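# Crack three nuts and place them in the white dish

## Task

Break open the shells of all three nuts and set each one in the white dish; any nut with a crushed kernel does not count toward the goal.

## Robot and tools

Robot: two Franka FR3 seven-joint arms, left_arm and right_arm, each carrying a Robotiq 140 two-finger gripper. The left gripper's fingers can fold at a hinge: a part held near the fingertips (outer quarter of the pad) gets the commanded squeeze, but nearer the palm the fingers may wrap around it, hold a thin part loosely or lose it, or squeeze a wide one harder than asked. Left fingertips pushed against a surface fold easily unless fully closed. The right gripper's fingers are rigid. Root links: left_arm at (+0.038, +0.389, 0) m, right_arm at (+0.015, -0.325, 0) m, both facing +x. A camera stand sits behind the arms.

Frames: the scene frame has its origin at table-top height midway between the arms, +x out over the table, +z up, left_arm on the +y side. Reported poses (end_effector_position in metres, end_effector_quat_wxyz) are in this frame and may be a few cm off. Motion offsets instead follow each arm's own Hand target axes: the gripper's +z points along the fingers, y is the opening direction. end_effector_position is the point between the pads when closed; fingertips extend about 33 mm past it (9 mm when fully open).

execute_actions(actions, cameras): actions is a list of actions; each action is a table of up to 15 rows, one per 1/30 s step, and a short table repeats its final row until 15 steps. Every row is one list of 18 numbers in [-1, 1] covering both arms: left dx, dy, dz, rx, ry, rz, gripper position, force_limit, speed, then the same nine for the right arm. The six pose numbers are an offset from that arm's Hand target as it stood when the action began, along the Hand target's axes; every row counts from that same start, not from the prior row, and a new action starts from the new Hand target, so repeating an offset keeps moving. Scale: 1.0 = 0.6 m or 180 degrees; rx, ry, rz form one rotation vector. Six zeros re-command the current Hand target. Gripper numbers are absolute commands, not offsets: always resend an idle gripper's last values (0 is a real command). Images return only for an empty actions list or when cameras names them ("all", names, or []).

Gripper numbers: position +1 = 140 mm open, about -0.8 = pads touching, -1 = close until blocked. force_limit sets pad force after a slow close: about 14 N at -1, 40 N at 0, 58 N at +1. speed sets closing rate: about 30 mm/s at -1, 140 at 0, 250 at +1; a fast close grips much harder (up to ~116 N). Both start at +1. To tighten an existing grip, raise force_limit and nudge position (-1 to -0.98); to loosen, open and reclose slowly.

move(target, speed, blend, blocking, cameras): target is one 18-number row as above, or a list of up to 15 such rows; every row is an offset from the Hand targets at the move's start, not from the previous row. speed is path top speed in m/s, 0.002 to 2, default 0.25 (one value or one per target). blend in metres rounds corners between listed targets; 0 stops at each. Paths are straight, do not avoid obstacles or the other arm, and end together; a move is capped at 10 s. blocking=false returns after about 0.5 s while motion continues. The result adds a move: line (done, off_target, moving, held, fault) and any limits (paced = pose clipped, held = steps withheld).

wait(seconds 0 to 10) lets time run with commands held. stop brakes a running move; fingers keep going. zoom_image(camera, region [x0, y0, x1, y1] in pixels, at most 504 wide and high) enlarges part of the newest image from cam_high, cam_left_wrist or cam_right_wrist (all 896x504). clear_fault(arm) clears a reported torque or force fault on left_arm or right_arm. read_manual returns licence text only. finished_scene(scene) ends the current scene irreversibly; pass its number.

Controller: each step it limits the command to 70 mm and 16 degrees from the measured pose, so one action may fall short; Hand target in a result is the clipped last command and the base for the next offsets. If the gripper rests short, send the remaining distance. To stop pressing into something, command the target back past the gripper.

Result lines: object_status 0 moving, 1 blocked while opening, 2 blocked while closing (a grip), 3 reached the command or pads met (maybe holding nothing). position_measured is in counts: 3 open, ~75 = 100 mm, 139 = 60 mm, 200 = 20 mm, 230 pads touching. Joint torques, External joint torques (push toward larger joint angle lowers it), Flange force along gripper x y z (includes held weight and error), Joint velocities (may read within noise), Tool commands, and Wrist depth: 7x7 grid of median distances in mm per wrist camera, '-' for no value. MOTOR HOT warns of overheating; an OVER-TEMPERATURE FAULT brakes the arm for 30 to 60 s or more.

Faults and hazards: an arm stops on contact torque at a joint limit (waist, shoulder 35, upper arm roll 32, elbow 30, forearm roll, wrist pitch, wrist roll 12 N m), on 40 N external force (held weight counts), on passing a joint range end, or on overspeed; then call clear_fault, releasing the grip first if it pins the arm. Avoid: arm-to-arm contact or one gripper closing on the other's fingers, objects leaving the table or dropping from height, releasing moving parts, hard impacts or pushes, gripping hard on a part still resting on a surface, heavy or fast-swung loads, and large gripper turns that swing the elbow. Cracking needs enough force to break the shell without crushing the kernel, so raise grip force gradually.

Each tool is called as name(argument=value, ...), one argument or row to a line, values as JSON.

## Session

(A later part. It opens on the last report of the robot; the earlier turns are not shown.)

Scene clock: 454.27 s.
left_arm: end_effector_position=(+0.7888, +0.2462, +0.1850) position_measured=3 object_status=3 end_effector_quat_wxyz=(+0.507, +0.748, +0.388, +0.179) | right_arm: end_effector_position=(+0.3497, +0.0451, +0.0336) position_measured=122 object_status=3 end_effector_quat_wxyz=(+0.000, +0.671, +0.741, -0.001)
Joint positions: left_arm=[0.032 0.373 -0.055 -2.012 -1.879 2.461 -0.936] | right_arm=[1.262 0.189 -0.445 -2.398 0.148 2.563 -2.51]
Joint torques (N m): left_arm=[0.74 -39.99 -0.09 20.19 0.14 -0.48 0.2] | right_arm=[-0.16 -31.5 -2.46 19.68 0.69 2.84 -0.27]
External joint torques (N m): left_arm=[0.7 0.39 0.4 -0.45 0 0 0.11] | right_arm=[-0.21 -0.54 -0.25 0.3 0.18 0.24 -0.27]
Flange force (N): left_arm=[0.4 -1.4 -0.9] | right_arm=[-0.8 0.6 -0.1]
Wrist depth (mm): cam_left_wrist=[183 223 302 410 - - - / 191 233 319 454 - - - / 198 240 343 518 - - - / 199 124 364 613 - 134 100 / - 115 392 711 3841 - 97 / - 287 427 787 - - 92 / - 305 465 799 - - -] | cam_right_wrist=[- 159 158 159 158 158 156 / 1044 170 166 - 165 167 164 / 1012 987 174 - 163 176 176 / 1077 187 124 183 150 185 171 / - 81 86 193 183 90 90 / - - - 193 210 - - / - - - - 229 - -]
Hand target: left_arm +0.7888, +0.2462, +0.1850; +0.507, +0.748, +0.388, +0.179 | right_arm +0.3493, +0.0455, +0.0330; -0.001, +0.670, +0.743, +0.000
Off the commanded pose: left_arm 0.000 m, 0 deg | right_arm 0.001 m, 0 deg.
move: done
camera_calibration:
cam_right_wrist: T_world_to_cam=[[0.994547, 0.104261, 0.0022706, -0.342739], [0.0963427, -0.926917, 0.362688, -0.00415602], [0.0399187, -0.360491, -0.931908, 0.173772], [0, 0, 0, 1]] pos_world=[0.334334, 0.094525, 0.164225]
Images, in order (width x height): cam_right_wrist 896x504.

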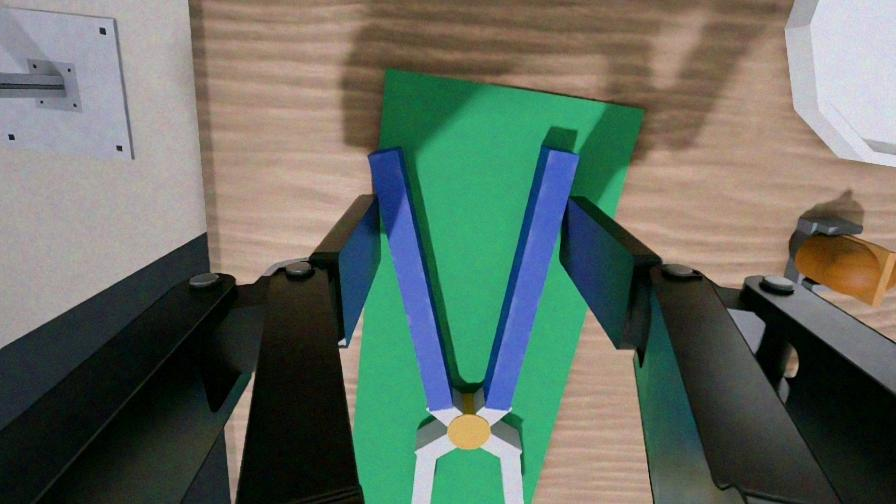

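move(
  target=[0,0,0,0,0,0,1,1,1,0,0,0,0,0,0,-0.12,-1,-1],
  speed=0.05,
)

wait(
  seconds=1.0,
  cameras=["cam_right_wrist"],
)

zoom_image(
  camera="cam_right_wrist",
  region=[240, 60, 690, 504],
)

Scene clock: 465.63 s.
left_arm: end_effector_position=(+0.7888, +0.2462, +0.1850) position_measured=3 object_status=3 end_effector_quat_wxyz=(+0.507, +0.748, +0.388, +0.179) | right_arm: end_effector_position=(+0.3496, +0.0453, +0.0336) position_measured=144 object_status=0 end_effector_quat_wxyz=(+0.000, +0.671, +0.741, +0.000)
Joint positions: left_arm=[0.032 0.373 -0.055 -2.012 -1.879 2.461 -0.936] | right_arm=[1.262 0.189 -0.445 -2.398 0.148 2.563 -2.51]
Joint torques (N m): left_arm=[0.68 -39.96 -0.13 20.21 0.14 -0.49 0.2] | right_arm=[-0.13 -30.93 -2.42 19.42 0.66 2.7 -0.27]
External joint torques (N m): left_arm=[0.66 0.52 0.38 -0.49 0.01 0 0.11] | right_arm=[-0.24 0.01 -0.27 0.06 0.15 0.1 -0.27]
Flange force (N): left_arm=[0.5 -1.6 -0.7] | right_arm=[-0.4 1.2 0.9]
Wrist depth (mm): cam_left_wrist=[184 223 303 410 - 1129 - / 192 234 317 455 - 1406 - / 198 240 344 523 - 1384 - / 199 124 365 597 - 134 101 / - 115 392 694 - - 97 / - 286 428 750 - - 93 / - 305 463 922 - - -] | cam_right_wrist=[963 158 158 158 158 159 156 / - 170 167 - 163 167 165 / 995 1008 177 166 163 176 176 / 1067 188 115 - 147 185 175 / - 76 81 194 126 88 197 / - - - 193 - - - / - - - 209 - - -]
Hand target: left_arm +0.7888, +0.2462, +0.1850; +0.507, +0.748, +0.388, +0.179 | right_arm +0.3493, +0.0455, +0.0330; -0.001, +0.670, +0.743, +0.000
Off the commanded pose: left_arm 0.000 m, 0 deg | right_arm 0.001 m, 0 deg.
move: done

Scene clock: 466.63 s.
left_arm: end_effector_position=(+0.7888, +0.2462, +0.1850) position_measured=3 object_status=3 end_effector_quat_wxyz=(+0.507, +0.748, +0.388, +0.179) | right_arm: end_effector_position=(+0.3496, +0.0453, +0.0336) position_measured=144 object_status=3 end_effector_quat_wxyz=(+0.000, +0.671, +0.741, +0.000)
Joint positions: left_arm=[0.032 0.373 -0.055 -2.012 -1.879 2.461 -0.936] | right_arm=[1.262 0.189 -0.445 -2.398 0.148 2.563 -2.51]
Joint torques (N m): left_arm=[0.71 -39.93 -0.13 20.19 0.12 -0.48 0.17] | right_arm=[-0.14 -30.9 -2.43 19.36 0.67 2.71 -0.32]
External joint torques (N m): left_arm=[0.71 0.81 0.39 -0.67 -0.01 0.01 0.09] | right_arm=[-0.28 -0.06 -0.31 0.11 0.15 0.13 -0.32]
Flange force (N): left_arm=[0.6 -1.9 -0.5] | right_arm=[-0.5 1.3 0.9]
Wrist depth (mm): cam_left_wrist=[184 223 303 410 - - - / 192 234 319 451 - - - / 198 239 345 519 - - - / 199 124 363 593 - 134 101 / - 115 392 696 - - 97 / - 287 425 780 3841 3841 92 / - 304 465 864 3730 - -] | cam_right_wrist=[- 158 158 158 159 158 155 / - 170 166 - 163 167 165 / 995 995 176 160 162 176 176 / 1082 189 115 181 146 184 171 / - 76 81 181 175 87 197 / - - - 195 - - - / - - - 211 - - -]
Hand target: left_arm +0.7888, +0.2462, +0.1850; +0.507, +0.748, +0.388, +0.179 | right_arm +0.3493, +0.0455, +0.0330; -0.001, +0.670, +0.743, +0.000
Tool commands: left_gripper/position=+1.0 left_gripper/force_limit=+1.0 left_gripper/speed=+1.0 right_gripper/position=-0.12 right_gripper/force_limit=-1.0 right_gripper/speed=-1.0
Off the commanded pose: left_arm 0.000 m, 0 deg | right_arm 0.001 m, 0 deg.
wait: 1.00 s; at rest by 0.17 s
camera_calibration:
cam_right_wrist: T_world_to_cam=[[0.994496, 0.104743, 0.00242657, -0.342606], [0.0967437, -0.926945, 0.362509, -0.00414588], [0.0402196, -0.360279, -0.931977, 0.173706], [0, 0, 0, 1]] pos_world=[0.334135, 0.0946253, 0.164224]
Images, in order (width x height): cam_right_wrist 896x504.

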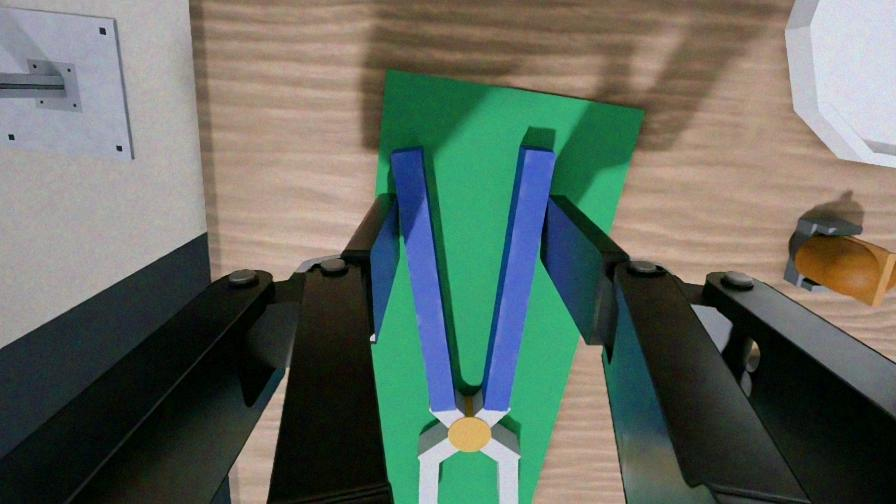

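Scaled by 1.120 from the camera's 896x504 image, which has a finer 1280x720 frame.

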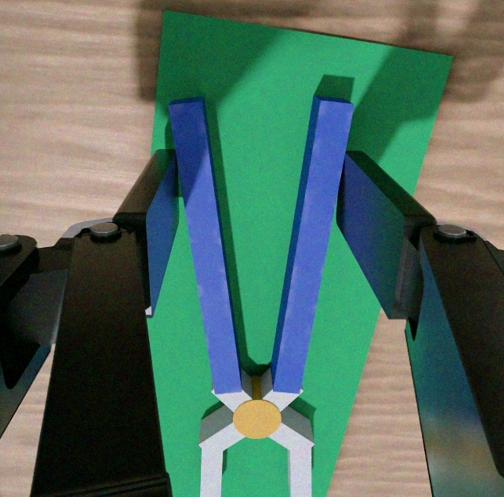

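move(
  target=[0,0,0,0,0,0,1,1,1,0,0,-0.0333,0,0,0,-0.12,-1,-1],
  speed=0.03,
  cameras=["cam_right_wrist"],
)

zoom_image(
  camera="cam_right_wrist",
  region=[240, 60, 690, 504],
)

Scene clock: 470.67 s.
left_arm: end_effector_position=(+0.7888, +0.2462, +0.1850) position_measured=3 object_status=3 end_effector_quat_wxyz=(+0.507, +0.748, +0.388, +0.179) | right_arm: end_effector_position=(+0.3489, +0.0458, +0.0519) position_measured=144 object_status=3 end_effector_quat_wxyz=(-0.002, +0.668, +0.745, +0.000)
Joint positions: left_arm=[0.032 0.373 -0.055 -2.012 -1.879 2.461 -0.936] | right_arm=[1.272 0.142 -0.459 -2.396 0.114 2.521 -2.496]
Joint velocities: left_arm=[within noise] | right_arm=[0 0.001 -0.001 -0.001 -0.001 -0.004 0.007]
Joint torques (N m): left_arm=[0.71 -39.98 -0.17 20.19 0.13 -0.48 0.18] | right_arm=[0.78 -31.85 -2.77 21.06 0.34 2.56 0.21]
External joint torques (N m): left_arm=[0.73 0.79 0.39 -0.7 0 0.02 0.09] | right_arm=[0.8 -1.96 -1.01 1.09 -0.21 -0.03 0.21]
Flange force (N): left_arm=[0.6 -2.0 -0.6] | right_arm=[-1.3 -2.7 -6.8]
Wrist depth (mm): cam_left_wrist=[184 223 303 408 - - - / 193 233 317 462 - - - / 198 240 343 522 - - - / 199 124 363 600 - 134 101 / - 115 392 697 - - 97 / - 286 424 759 - - 92 / - 303 466 799 - 3258 -] | cam_right_wrist=[911 908 174 175 175 174 172 / - 944 185 184 183 185 179 / 1067 1017 194 160 188 194 195 / 1092 1067 201 170 147 204 201 / - 76 81 194 - 87 216 / - - - 214 - - - / - - - - - - -]
Hand target: left_arm +0.7888, +0.2462, +0.1850; +0.507, +0.748, +0.388, +0.179 | right_arm +0.3493, +0.0455, +0.0530; -0.001, +0.670, +0.743, +0.000
Off the commanded pose: left_arm 0.000 m, 0 deg | right_arm 0.001 m, 0 deg.
move: done
camera_calibration:
cam_right_wrist: T_world_to_cam=[[0.99347, 0.114094, 0.000919891, -0.342025], [0.106135, -0.927072, 0.359545, -0.0133387], [0.0418746, -0.357099, -0.933127, 0.190342], [0, 0, 0, 1]] pos_world=[0.333236, 0.0946277, 0.182723]
Images, in order (width x height): cam_right_wrist 896x504.

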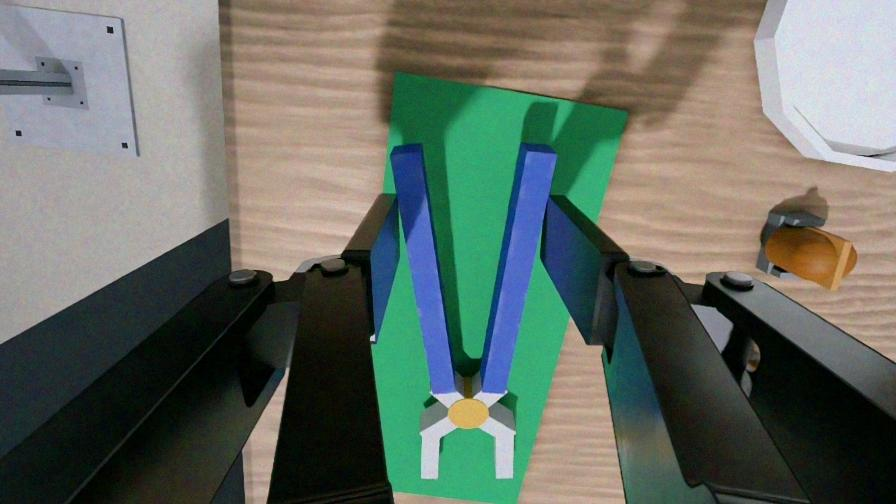

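Scaled by 1.120 from the camera's 896x504 image, which has a finer 1280x720 frame.

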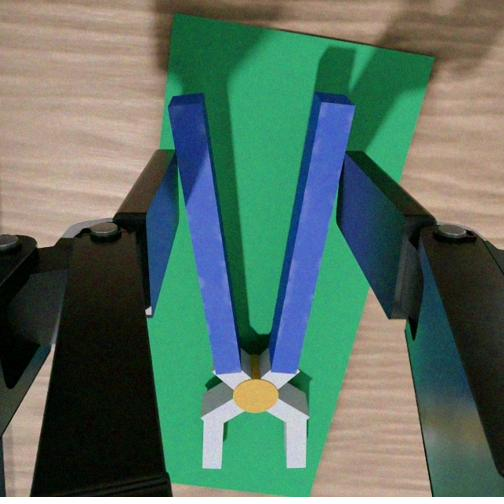

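move(
  target=[
    [0,0,0,0,0,0,1,1,1,-0.0078,0,-0.0258,0,0,0,-0.12,-1,-1],
    [0,0,0,0,0,0,1,1,1,-0.0307,0,-0.0808,0,0,0,-0.12,-1,-1],
  ],
  speed=0.05,
  blend=0.01,
  cameras=["cam_right_wrist","cam_high"],
)

zoom_image(
  camera="cam_right_wrist",
  region=[240, 60, 690, 504],
)

zoom_image(
  camera="cam_high",
  region=[330, 130, 480, 280],
)

Scene clock: 522.33 s.
left_arm: end_effector_position=(+0.7888, +0.2462, +0.1850) position_measured=3 object_status=3 end_effector_quat_wxyz=(+0.507, +0.748, +0.388, +0.179) | right_arm: end_effector_position=(+0.3510, +0.0289, +0.1012) position_measured=144 object_status=3 end_effector_quat_wxyz=(-0.002, +0.667, +0.745, +0.001)
Joint positions: left_arm=[0.032 0.373 -0.055 -2.012 -1.879 2.461 -0.936] | right_arm=[1.269 -0.004 -0.49 -2.411 0.003 2.409 -2.444]
Joint velocities: left_arm=[within noise] | right_arm=[-0.001 0 -0.001 0 0 -0.004 0.006]
Joint torques (N m): left_arm=[0.72 -39.93 -0.12 20.19 0.13 -0.48 0.21] | right_arm=[-0.06 -28.04 -0.57 21.6 0.41 2.53 0.18]
External joint torques (N m): left_arm=[0.57 0.74 0.28 -0.61 0 -0.01 0.13] | right_arm=[-0.08 -1.79 -0.65 0.1 -0.23 -0.08 0.18]
Flange force (N): left_arm=[0.4 -1.9 -0.3] | right_arm=[-4.0 -4.2 -4.7]
Wrist depth (mm): cam_left_wrist=[184 223 304 406 - - - / 192 233 318 456 - - - / 198 239 345 517 - - 1320 / 199 124 365 594 - 134 114 / - 115 391 690 - - 96 / - 286 426 755 - 3625 92 / - 303 463 838 2219 - -] | cam_right_wrist=[- 987 219 219 219 217 217 / - 1021 231 - 232 231 231 / 1067 - 244 - 239 241 244 / 1139 747 112 184 146 256 259 / - 76 81 238 113 87 272 / - - - 312 294 - - / - - - 314 315 - -]
Hand target: left_arm +0.7888, +0.2462, +0.1850; +0.507, +0.748, +0.388, +0.179 | right_arm +0.3513, +0.0271, +0.1015; -0.001, +0.670, +0.743, +0.000
Off the commanded pose: left_arm 0.000 m, 0 deg | right_arm 0.002 m, 0 deg.
move: done; blend cut to 0.0081 m at target 1
camera_calibration:
cam_right_wrist: T_world_to_cam=[[0.993261, 0.115878, 0.0021234, -0.342359], [0.107432, -0.927427, 0.358241, -0.0472564], [0.0434817, -0.355599, -0.933627, 0.229712], [0, 0, 0, 1]] pos_world=[0.33514, 0.0775306, 0.232122]
Images, in order (width x height): cam_high 896x504, cam_right_wrist 896x504.

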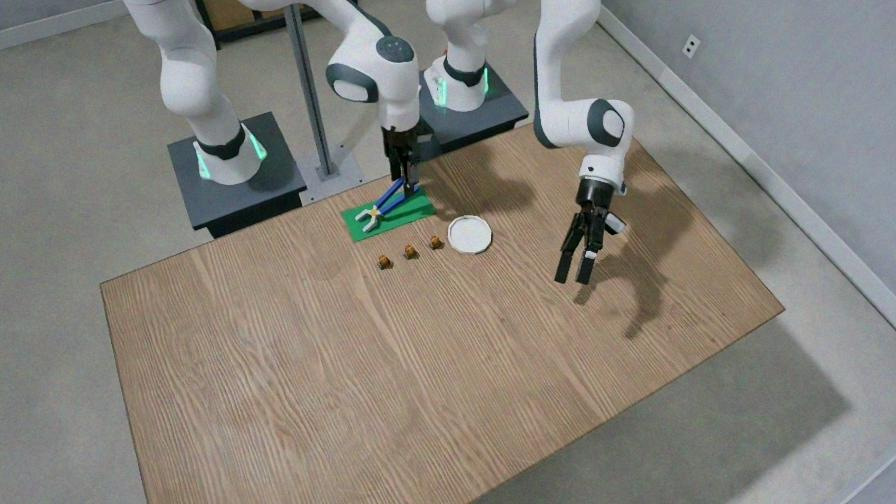

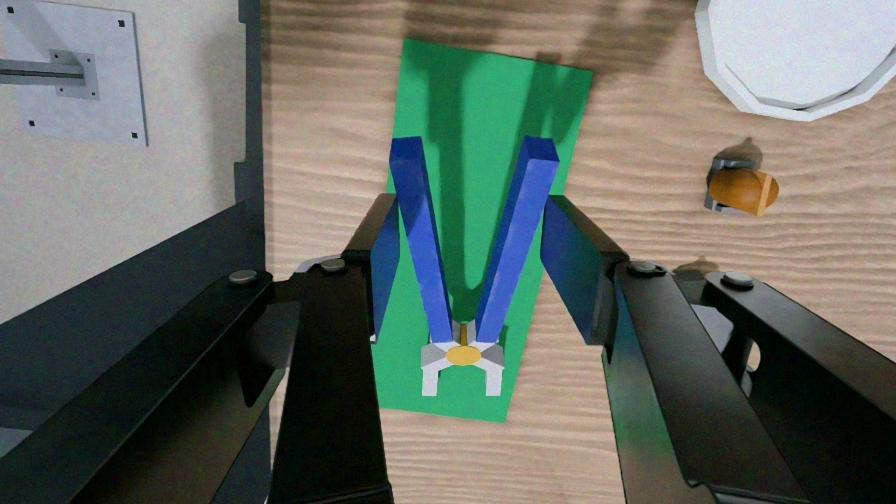

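Scaled by 1.120 from the camera's 896x504 image, which has a finer 1280x720 frame.

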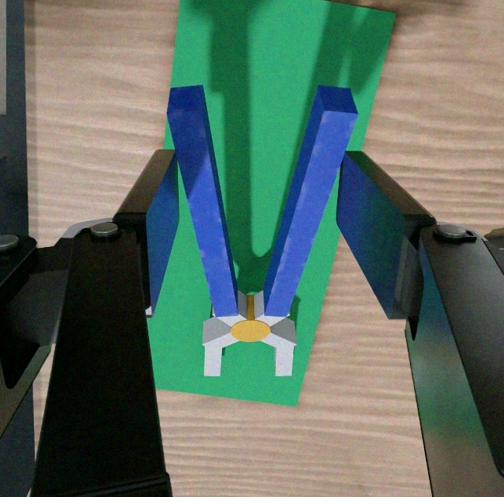

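Scaled by 3.360 from the camera's 896x504 image, which has a finer 1280x720 frame.

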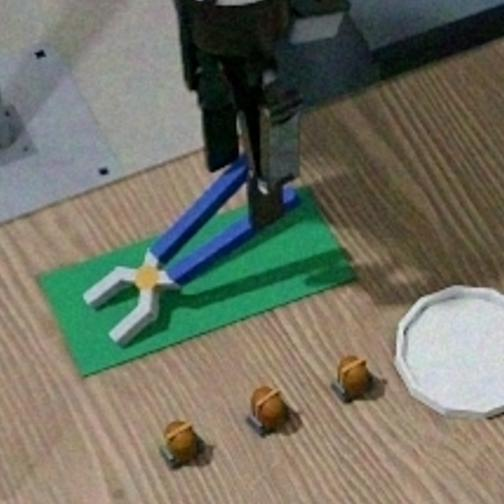

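move(
  target=[
    [0,0,0,0,0,0,1,1,1,-0.0362,0,-0.0473,0,0,0,-0.12,-1,-1],
    [0,0,0,0,0,0,1,1,1,-0.0835,0,-0.0842,0,0,0,-0.12,-1,-1],
  ],
  speed=0.05,
  blend=0.01,
  cameras=["cam_right_wrist","cam_high"],
)

zoom_image(
  camera="cam_right_wrist",
  region=[240, 60, 690, 504],
)

zoom_image(
  camera="cam_high",
  region=[330, 130, 480, 280],
)

Scene clock: 530.20 s.
left_arm: end_effector_position=(+0.7888, +0.2462, +0.1850) position_measured=3 object_status=3 end_effector_quat_wxyz=(+0.507, +0.748, +0.388, +0.179) | right_arm: end_effector_position=(+0.3570, -0.0213, +0.1519) position_measured=144 object_status=3 end_effector_quat_wxyz=(-0.002, +0.669, +0.743, +0.001)
Joint positions: left_arm=[0.032 0.373 -0.055 -2.012 -1.879 2.461 -0.936] | right_arm=[1.196 -0.205 -0.499 -2.461 -0.122 2.279 -2.428]
Joint velocities: left_arm=[within noise] | right_arm=[0.001 0 0 0 0 -0.004 0.001]
Joint torques (N m): left_arm=[0.73 -40.01 -0.13 20.18 0.13 -0.48 0.18] | right_arm=[-0.11 -22.15 2.12 22.62 0.47 2.53 0]
External joint torques (N m): left_arm=[0.47 0.61 0.17 -0.65 -0.01 -0.02 0.1] | right_arm=[-0.04 -1.26 -0.35 -0.09 -0.26 -0.08 0]
Flange force (N): left_arm=[0.0 -1.7 -0.7] | right_arm=[-3.3 -3.4 -2.4]
Wrist depth (mm): cam_left_wrist=[184 223 303 406 - - 953 / 192 233 317 446 - - - / 198 240 344 519 1704 1579 - / 199 124 366 600 - 134 101 / - 115 393 688 - - 96 / - 287 425 764 - 3525 92 / - 302 465 804 - 3386 -] | cam_right_wrist=[979 1012 264 264 264 266 266 / 1044 1053 277 - 279 279 281 / 1117 1112 294 160 291 293 298 / 1156 581 115 217 147 310 313 / - 76 81 337 322 88 330 / - - - 354 355 - - / - - - 380 - - -]
Hand target: left_arm +0.7888, +0.2462, +0.1850; +0.507, +0.748, +0.388, +0.179 | right_arm +0.3565, -0.0227, +0.1519; -0.001, +0.670, +0.743, +0.000
Off the commanded pose: left_arm 0.000 m, 0 deg | right_arm 0.002 m, 0 deg.
move: done
camera_calibration:
cam_right_wrist: T_world_to_cam=[[0.994027, 0.10912, 0.00190148, -0.343015], [0.101245, -0.928516, 0.357222, -0.110226], [0.0407457, -0.354895, -0.934018, 0.259946], [0, 0, 0, 1]] pos_world=[0.341535, 0.0273371, 0.282821]
Images, in order (width x height): cam_high 896x504, cam_right_wrist 896x504.

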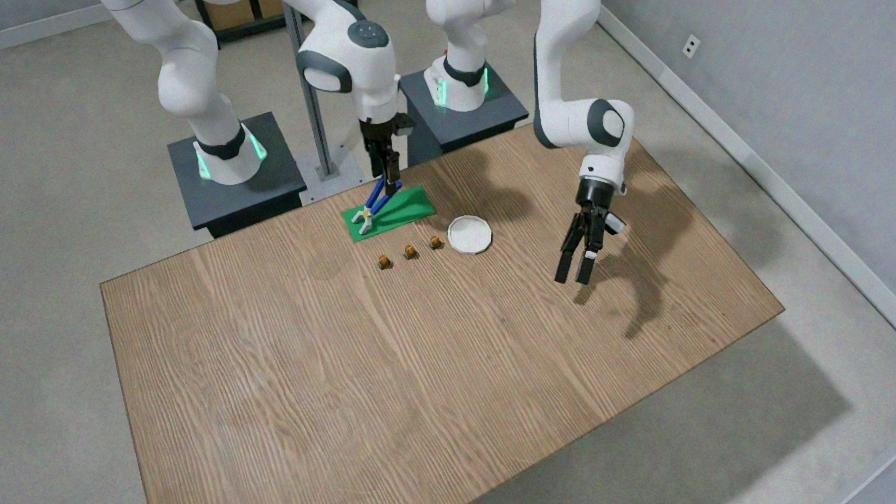

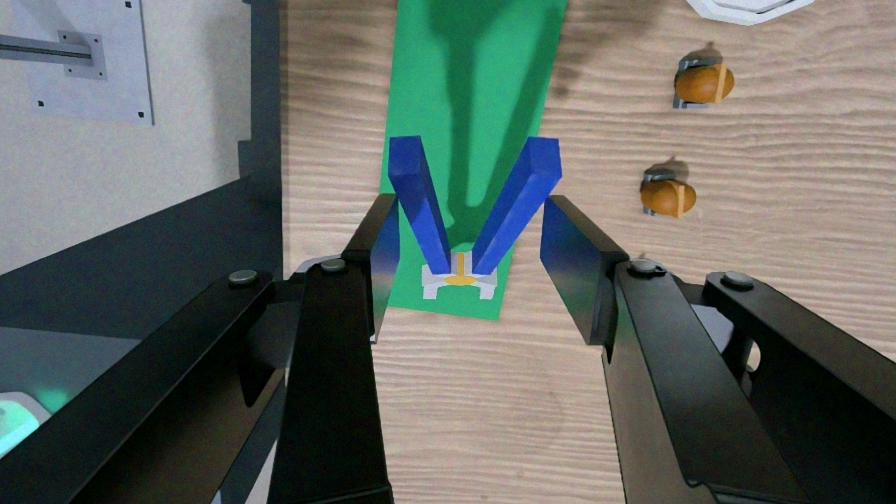

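Scaled by 1.120 from the camera's 896x504 image, which has a finer 1280x720 frame.

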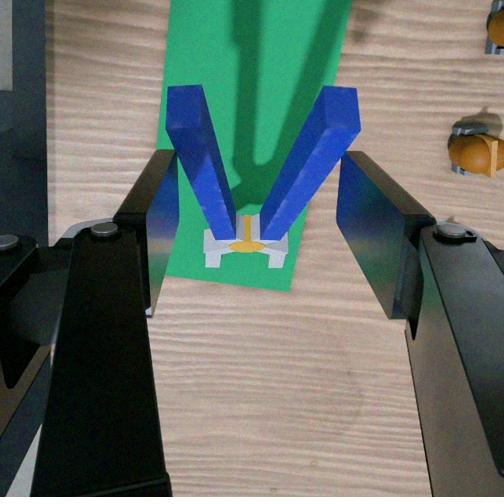

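Scaled by 3.360 from the camera's 896x504 image, which has a finer 1280x720 frame.

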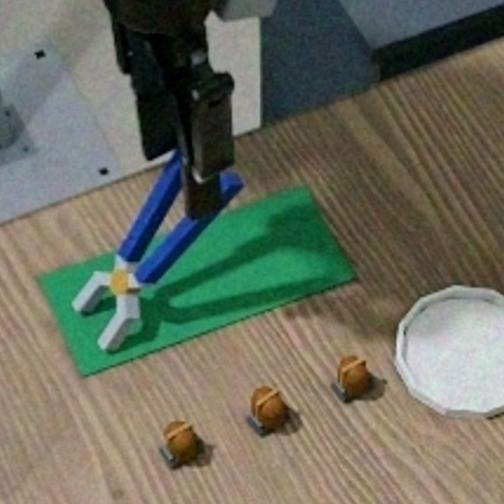

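move(
  target=[
    [0,0,0,0,0,0,1,1,1,-0.055,0,-0.0223,0,0,0,-0.12,-1,-1],
    [0,0,0,0,0,0,1,1,1,-0.1062,0,-0.03,0,0,0,-0.12,-1,-1],
  ],
  speed=0.05,
  blend=0.01,
  cameras=["cam_right_wrist","cam_high"],
)

zoom_image(
  camera="cam_right_wrist",
  region=[240, 60, 690, 504],
)

zoom_image(
  camera="cam_high",
  region=[330, 130, 480, 280],
)

Scene clock: 539.83 s.
left_arm: end_effector_position=(+0.7888, +0.2462, +0.1850) position_measured=3 object_status=3 end_effector_quat_wxyz=(+0.507, +0.748, +0.388, +0.179) | right_arm: end_effector_position=(+0.3633, -0.0834, +0.1707) position_measured=144 object_status=3 end_effector_quat_wxyz=(-0.002, +0.673, +0.739, +0.002)
Joint positions: left_arm=[0.032 0.373 -0.055 -2.012 -1.879 2.461 -0.936] | right_arm=[1.109 -0.36 -0.525 -2.539 -0.217 2.215 -2.461]
Joint velocities: left_arm=[within noise] | right_arm=[0.001 0.001 0.001 0 -0.001 -0.001 -0.006]
Joint torques (N m): left_arm=[0.69 -39.96 -0.09 20.23 0.11 -0.48 0.16] | right_arm=[-0.07 -16.51 3.15 22.41 0.36 2.42 -0.35]
External joint torques (N m): left_arm=[0.69 0.66 0.45 -0.62 -0.02 0.02 0.08] | right_arm=[-0.15 -0.68 -1.31 -0.39 -0.4 -0.19 -0.35]
Flange force (N): left_arm=[0.5 -1.8 -0.7] | right_arm=[-3.9 -0.8 -0.3]
Wrist depth (mm): cam_left_wrist=[184 224 303 418 - - - / 192 234 318 453 - - - / 198 240 344 516 - - - / 200 124 366 596 - 134 101 / - 115 393 694 - - 96 / - 288 425 761 - - 93 / - 304 465 849 3478 3899 -] | cam_right_wrist=[- 1039 279 280 282 282 283 / 1082 1092 295 295 299 298 298 / 1117 1077 312 160 306 316 315 / 325 - 112 330 146 331 334 / - 76 81 350 343 88 352 / - - - 376 377 - - / - - - 402 - - -]
Hand target: left_arm +0.7888, +0.2462, +0.1850; +0.507, +0.748, +0.388, +0.179 | right_arm +0.3631, -0.0861, +0.1699; -0.001, +0.670, +0.743, +0.000
Off the commanded pose: left_arm 0.000 m, 0 deg | right_arm 0.003 m, 1 deg.
move: done
camera_calibration:
cam_right_wrist: T_world_to_cam=[[0.995101, 0.0988093, 0.00328909, -0.343984], [0.0911496, -0.929828, 0.356526, -0.171583], [0.0382864, -0.35448, -0.934279, 0.256149], [0, 0, 0, 1]] pos_world=[0.348131, -0.0347547, 0.30162]
Images, in order (width x height): cam_high 896x504, cam_right_wrist 896x504.

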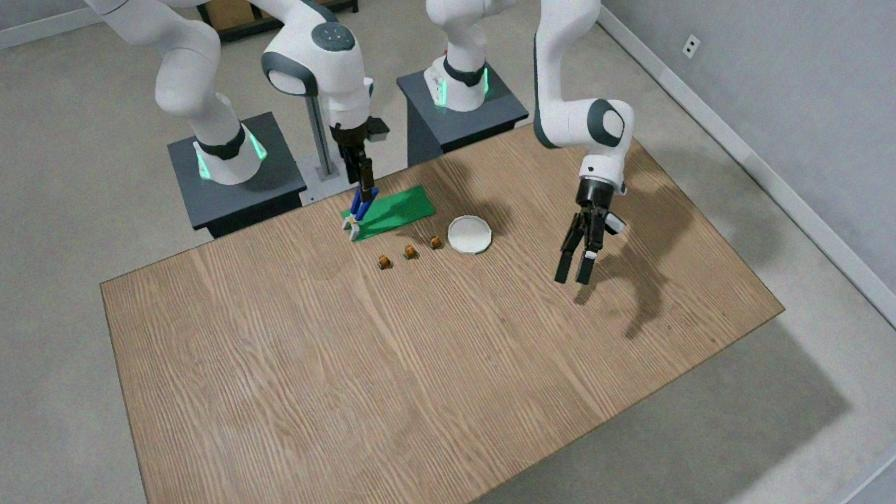

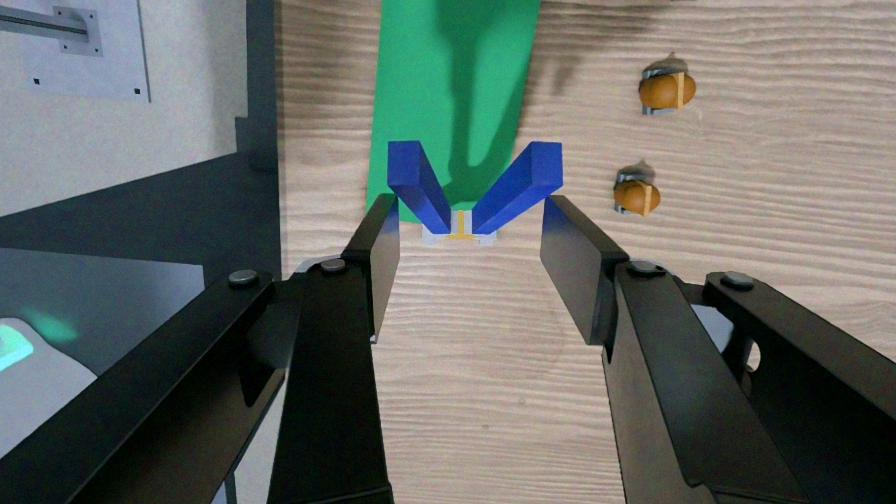

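Scaled by 1.120 from the camera's 896x504 image, which has a finer 1280x720 frame.

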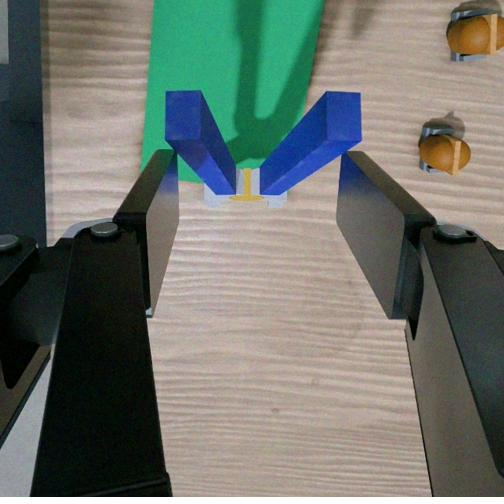

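Scaled by 3.360 from the camera's 896x504 image, which has a finer 1280x720 frame.

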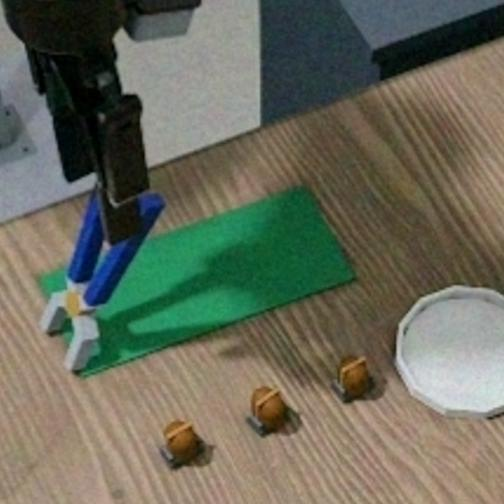

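move(
  target=[0,0,0,0,0,0,1,1,1,0.02085,0,-0.0048,0,-0.125,0,-0.18,-1,-1],
  speed=0.08,
  cameras=["cam_right_wrist","cam_high"],
)

zoom_image(
  camera="cam_right_wrist",
  region=[240, 60, 690, 504],
)

zoom_image(
  camera="cam_high",
  region=[310, 100, 460, 250],
)

Scene clock: 699.30 s.
left_arm: end_effector_position=(+0.7888, +0.2462, +0.1850) position_measured=3 object_status=3 end_effector_quat_wxyz=(+0.507, +0.748, +0.388, +0.179) | right_arm: end_effector_position=(+0.3615, -0.0729, +0.1727) position_measured=151 object_status=3 end_effector_quat_wxyz=(+0.141, +0.655, +0.731, -0.130)
Joint positions: left_arm=[0.032 0.373 -0.055 -2.012 -1.879 2.461 -0.936] | right_arm=[1.122 -0.078 -0.33 -2.278 -0.329 1.919 -2.264]
Joint velocities: left_arm=[within noise] | right_arm=[-0.001 0.002 0.002 0.001 0.001 -0.001 0.006]
Joint torques (N m): left_arm=[0.73 -39.97 -0.13 20.16 0.14 -0.48 0.18] | right_arm=[0.41 -26.11 0.43 23.4 0.07 1.62 0.1]
External joint torques (N m): left_arm=[0.85 0.65 0.5 -0.63 0 0.03 0.1] | right_arm=[0.42 0.32 -0.26 0.78 -0.29 -0.04 0.11]
Flange force (N): left_arm=[0.6 -1.8 -0.9] | right_arm=[1.9 2.3 -1.4]
Wrist depth (mm): cam_left_wrist=[184 223 303 416 - - - / 191 233 318 458 - - - / 198 241 344 520 - - - / 199 124 363 590 - 134 101 / - 115 393 692 - - 97 / - 288 428 787 3959 3101 92 / - 305 466 936 - - -] | cam_right_wrist=[1030 582 264 252 264 264 266 / - - 294 - 295 288 296 / 335 353 333 332 337 335 335 / 362 375 106 383 138 372 384 / 351 76 81 452 118 - 442 / - - - 550 - - 65 / - - - 691 - - -]
Hand target: left_arm +0.7888, +0.2462, +0.1850; +0.507, +0.748, +0.388, +0.179 | right_arm +0.3618, -0.0737, +0.1728; +0.144, +0.657, +0.728, -0.131
Off the commanded pose: left_arm 0.000 m, 0 deg | right_arm 0.001 m, 0 deg.
move: done
camera_calibration:
cam_right_wrist: T_world_to_cam=[[0.993555, 0.11326, -0.0046471, -0.340299], [0.0855597, -0.722406, 0.686155, -0.202118], [0.0743567, -0.68213, -0.727441, 0.189218], [0, 0, 0, 1]] pos_world=[0.341329, 0.0216021, 0.274748]
Images, in order (width x height): cam_high 896x504, cam_right_wrist 896x504.

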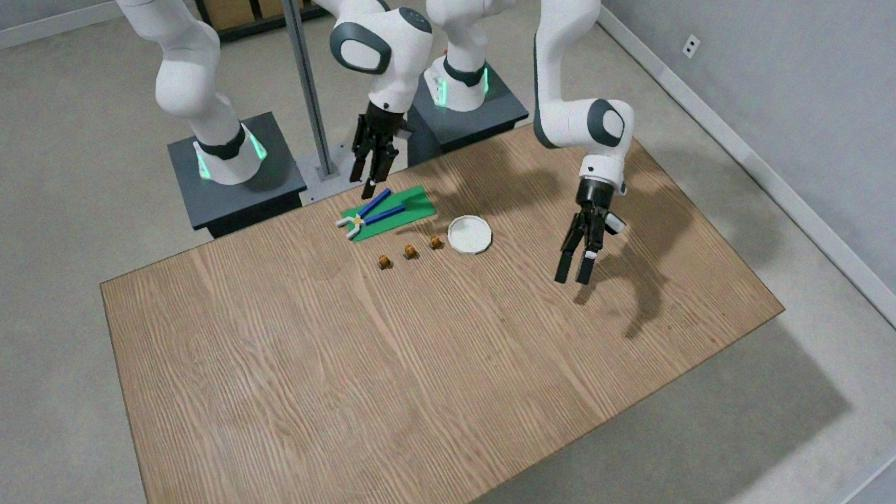

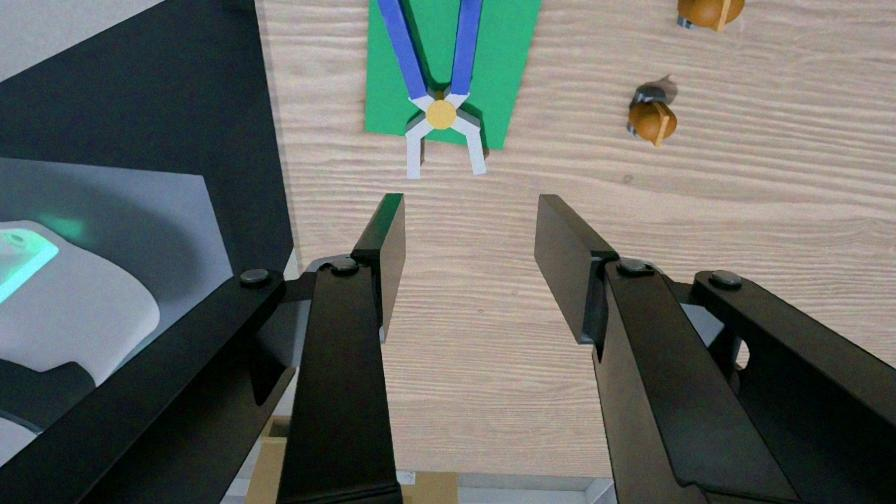

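Scaled by 1.120 from the camera's 896x504 image, which has a finer 1280x720 frame.

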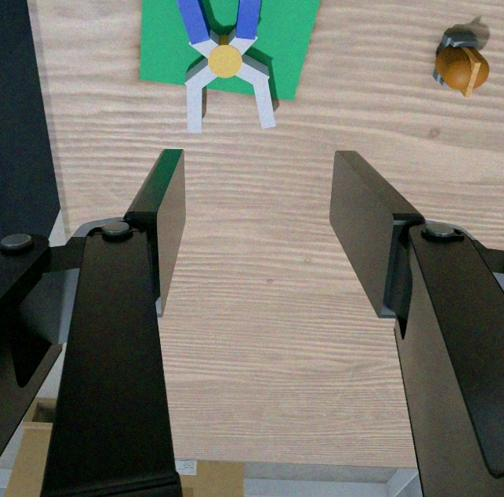

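Scaled by 3.360 from the camera's 896x504 image, which has a finer 1280x720 frame.

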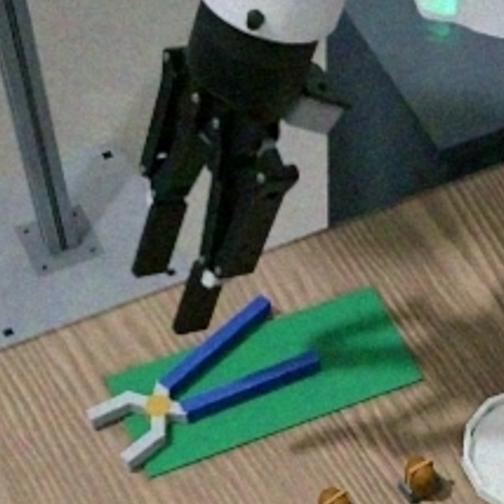

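move(
  target=[0,0,0,0,0,0,1,1,1,0.1105,-0.0383,-0.0227,-0.0065,0.125,-0.0333,0.412,1,0],
  speed=0.2,
  cameras=["cam_right_wrist"],
)

zoom_image(
  camera="cam_right_wrist",
  region=[240, 60, 690, 504],
)

Scene clock: 764.17 s.
left_arm: end_effector_position=(+0.7888, +0.2462, +0.1850) position_measured=3 object_status=3 end_effector_quat_wxyz=(+0.507, +0.748, +0.388, +0.179) | right_arm: end_effector_position=(+0.3324, -0.0109, +0.1598) position_measured=77 object_status=3 end_effector_quat_wxyz=(+0.001, +0.632, +0.775, -0.002)
Joint positions: left_arm=[0.032 0.373 -0.055 -2.012 -1.879 2.461 -0.936] | right_arm=[1.181 -0.242 -0.424 -2.48 -0.131 2.251 -2.463]
Joint velocities: left_arm=[within noise] | right_arm=[0 0.001 0.001 -0.001 0.002 0.001 -0.005]
Joint torques (N m): left_arm=[0.71 -39.96 -0.11 20.18 0.12 -0.47 0.18] | right_arm=[0.85 -21.61 1.38 22.7 1.22 2.92 -0.34]
External joint torques (N m): left_arm=[0.81 0.65 0.5 -0.61 -0.01 0.03 0.1] | right_arm=[0.89 -1.09 -1.07 -0.08 0.48 0.34 -0.34]
Flange force (N): left_arm=[0.6 -1.8 -0.8] | right_arm=[-1.8 -0.7 0.2]
Wrist depth (mm): cam_left_wrist=[184 223 303 405 - - 1013 / 191 233 317 457 1589 - - / 197 240 344 546 1980 - - / 200 124 363 616 - 134 101 / - 115 394 690 - - 97 / - 287 427 833 3431 - 93 / - 305 464 785 - - -] | cam_right_wrist=[1082 1004 271 267 266 272 268 / 1058 1067 283 284 287 284 288 / 1128 891 301 302 299 303 304 / - - 158 314 318 125 323 / - 81 340 345 343 105 - / - - 361 364 366 - - / - - 394 392 394 - -]
Hand target: left_arm +0.7888, +0.2462, +0.1850; +0.507, +0.748, +0.388, +0.179 | right_arm +0.3321, -0.0099, +0.1601; -0.001, +0.629, +0.777, +0.000
Off the commanded pose: left_arm 0.000 m, 0 deg | right_arm 0.001 m, 0 deg.
move: done
camera_calibration:
cam_right_wrist: T_world_to_cam=[[0.978249, 0.207426, 0.00179843, -0.313333], [0.192384, -0.910484, 0.366071, -0.132507], [0.0775701, -0.357762, -0.930585, 0.259145], [0, 0, 0, 1]] pos_world=[0.311908, 0.0370602, 0.290227]
Images, in order (width x height): cam_right_wrist 896x504.

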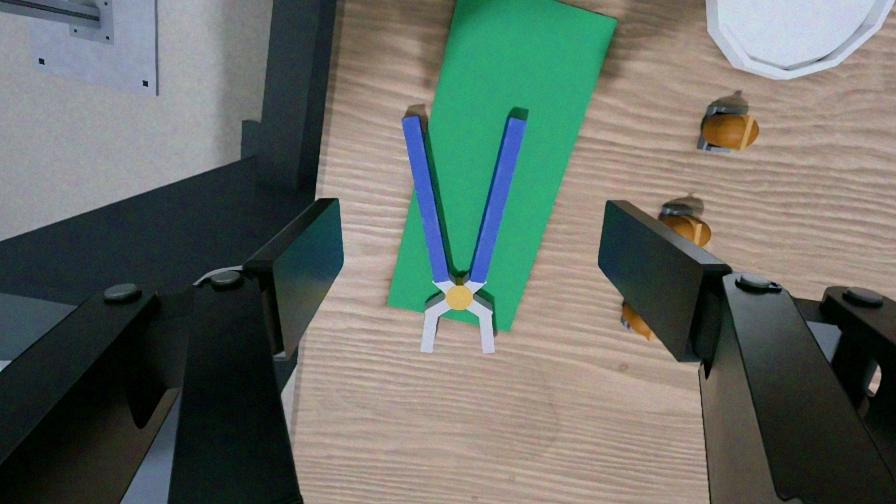

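Scaled by 1.120 from the camera's 896x504 image, which has a finer 1280x720 frame.

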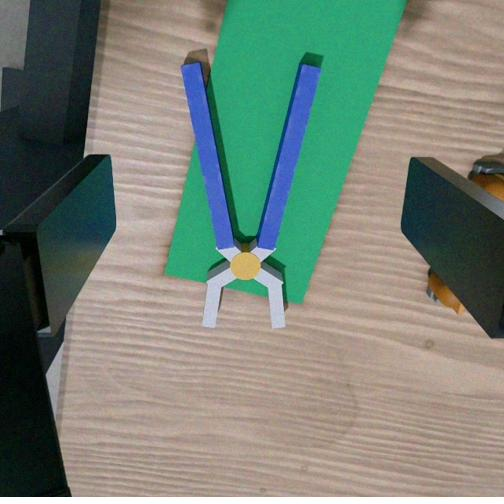

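move(
  target=[0,0,0,0,0,0,1,1,1,-0.004,0.0013,0.192,0,0,0.0056,0.412,1,0],
  speed=0.2,
  cameras=["cam_right_wrist"],
)

zoom_image(
  camera="cam_right_wrist",
  region=[240, 60, 690, 504],
)

Scene clock: 787.10 s.
left_arm: end_effector_position=(+0.7888, +0.2462, +0.1850) position_measured=3 object_status=3 end_effector_quat_wxyz=(+0.507, +0.748, +0.388, +0.179) | right_arm: end_effector_position=(+0.3332, -0.0136, +0.0450) position_measured=77 object_status=3 end_effector_quat_wxyz=(+0.000, +0.639, +0.769, -0.002)
Joint positions: left_arm=[0.032 0.373 -0.055 -2.012 -1.879 2.461 -0.936] | right_arm=[1.201 0.017 -0.455 -2.575 0.014 2.587 -2.561]
Joint velocities: left_arm=[within noise] | right_arm=[0.001 0 0 -0.001 0 0.002 -0.005]
Joint torques (N m): left_arm=[0.74 -39.99 -0.08 20.2 0.13 -0.48 0.18] | right_arm=[0.64 -25.05 -0.54 19.95 1.01 2.93 -0.35]
External joint torques (N m): left_arm=[0.67 0.53 0.39 -0.48 0 0 0.09] | right_arm=[0.69 0.12 -0.31 0.9 0.5 0.33 -0.35]
Flange force (N): left_arm=[0.6 -1.5 -0.7] | right_arm=[2.3 4.1 2.9]
Wrist depth (mm): cam_left_wrist=[184 223 303 400 - - - / 192 233 318 459 - - - / 198 240 344 520 - - - / 199 124 362 598 - 134 101 / - 115 391 692 - - 97 / - 287 426 761 - - 93 / - 305 464 838 - - -] | cam_right_wrist=[936 908 168 168 167 168 168 / 975 959 177 174 174 178 177 / 1044 1048 186 173 173 187 187 / - - 158 - 177 125 197 / - 80 211 197 210 105 - / - - 225 209 229 - - / - - 242 244 242 - -]
Hand target: left_arm +0.7888, +0.2462, +0.1850; +0.507, +0.748, +0.388, +0.179 | right_arm +0.3331, -0.0120, +0.0449; -0.001, +0.636, +0.771, +0.000
Off the commanded pose: left_arm 0.000 m, 0 deg | right_arm 0.002 m, 0 deg.
move: done
camera_calibration:
cam_right_wrist: T_world_to_cam=[[0.982022, 0.188765, 0.000565062, -0.314756], [0.175637, -0.914815, 0.363684, -0.0874104], [0.0691677, -0.357046, -0.931522, 0.154112], [0, 0, 0, 1]] pos_world=[0.31379, 0.0344756, 0.175526]
Images, in order (width x height): cam_right_wrist 896x504.

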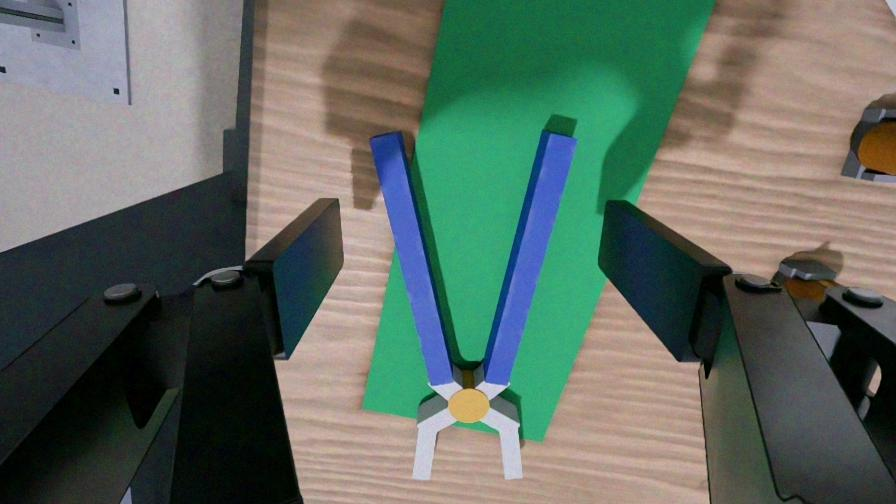

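Scaled by 1.120 from the camera's 896x504 image, which has a finer 1280x720 frame.

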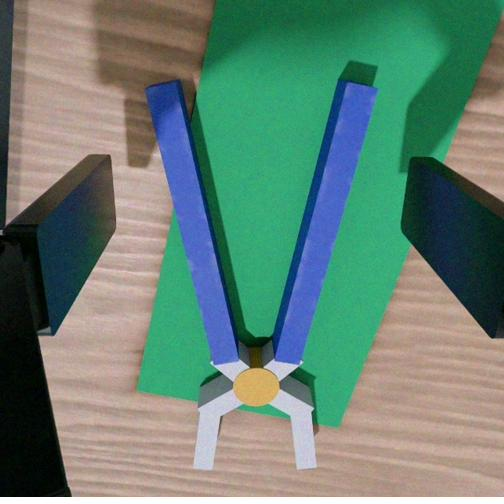

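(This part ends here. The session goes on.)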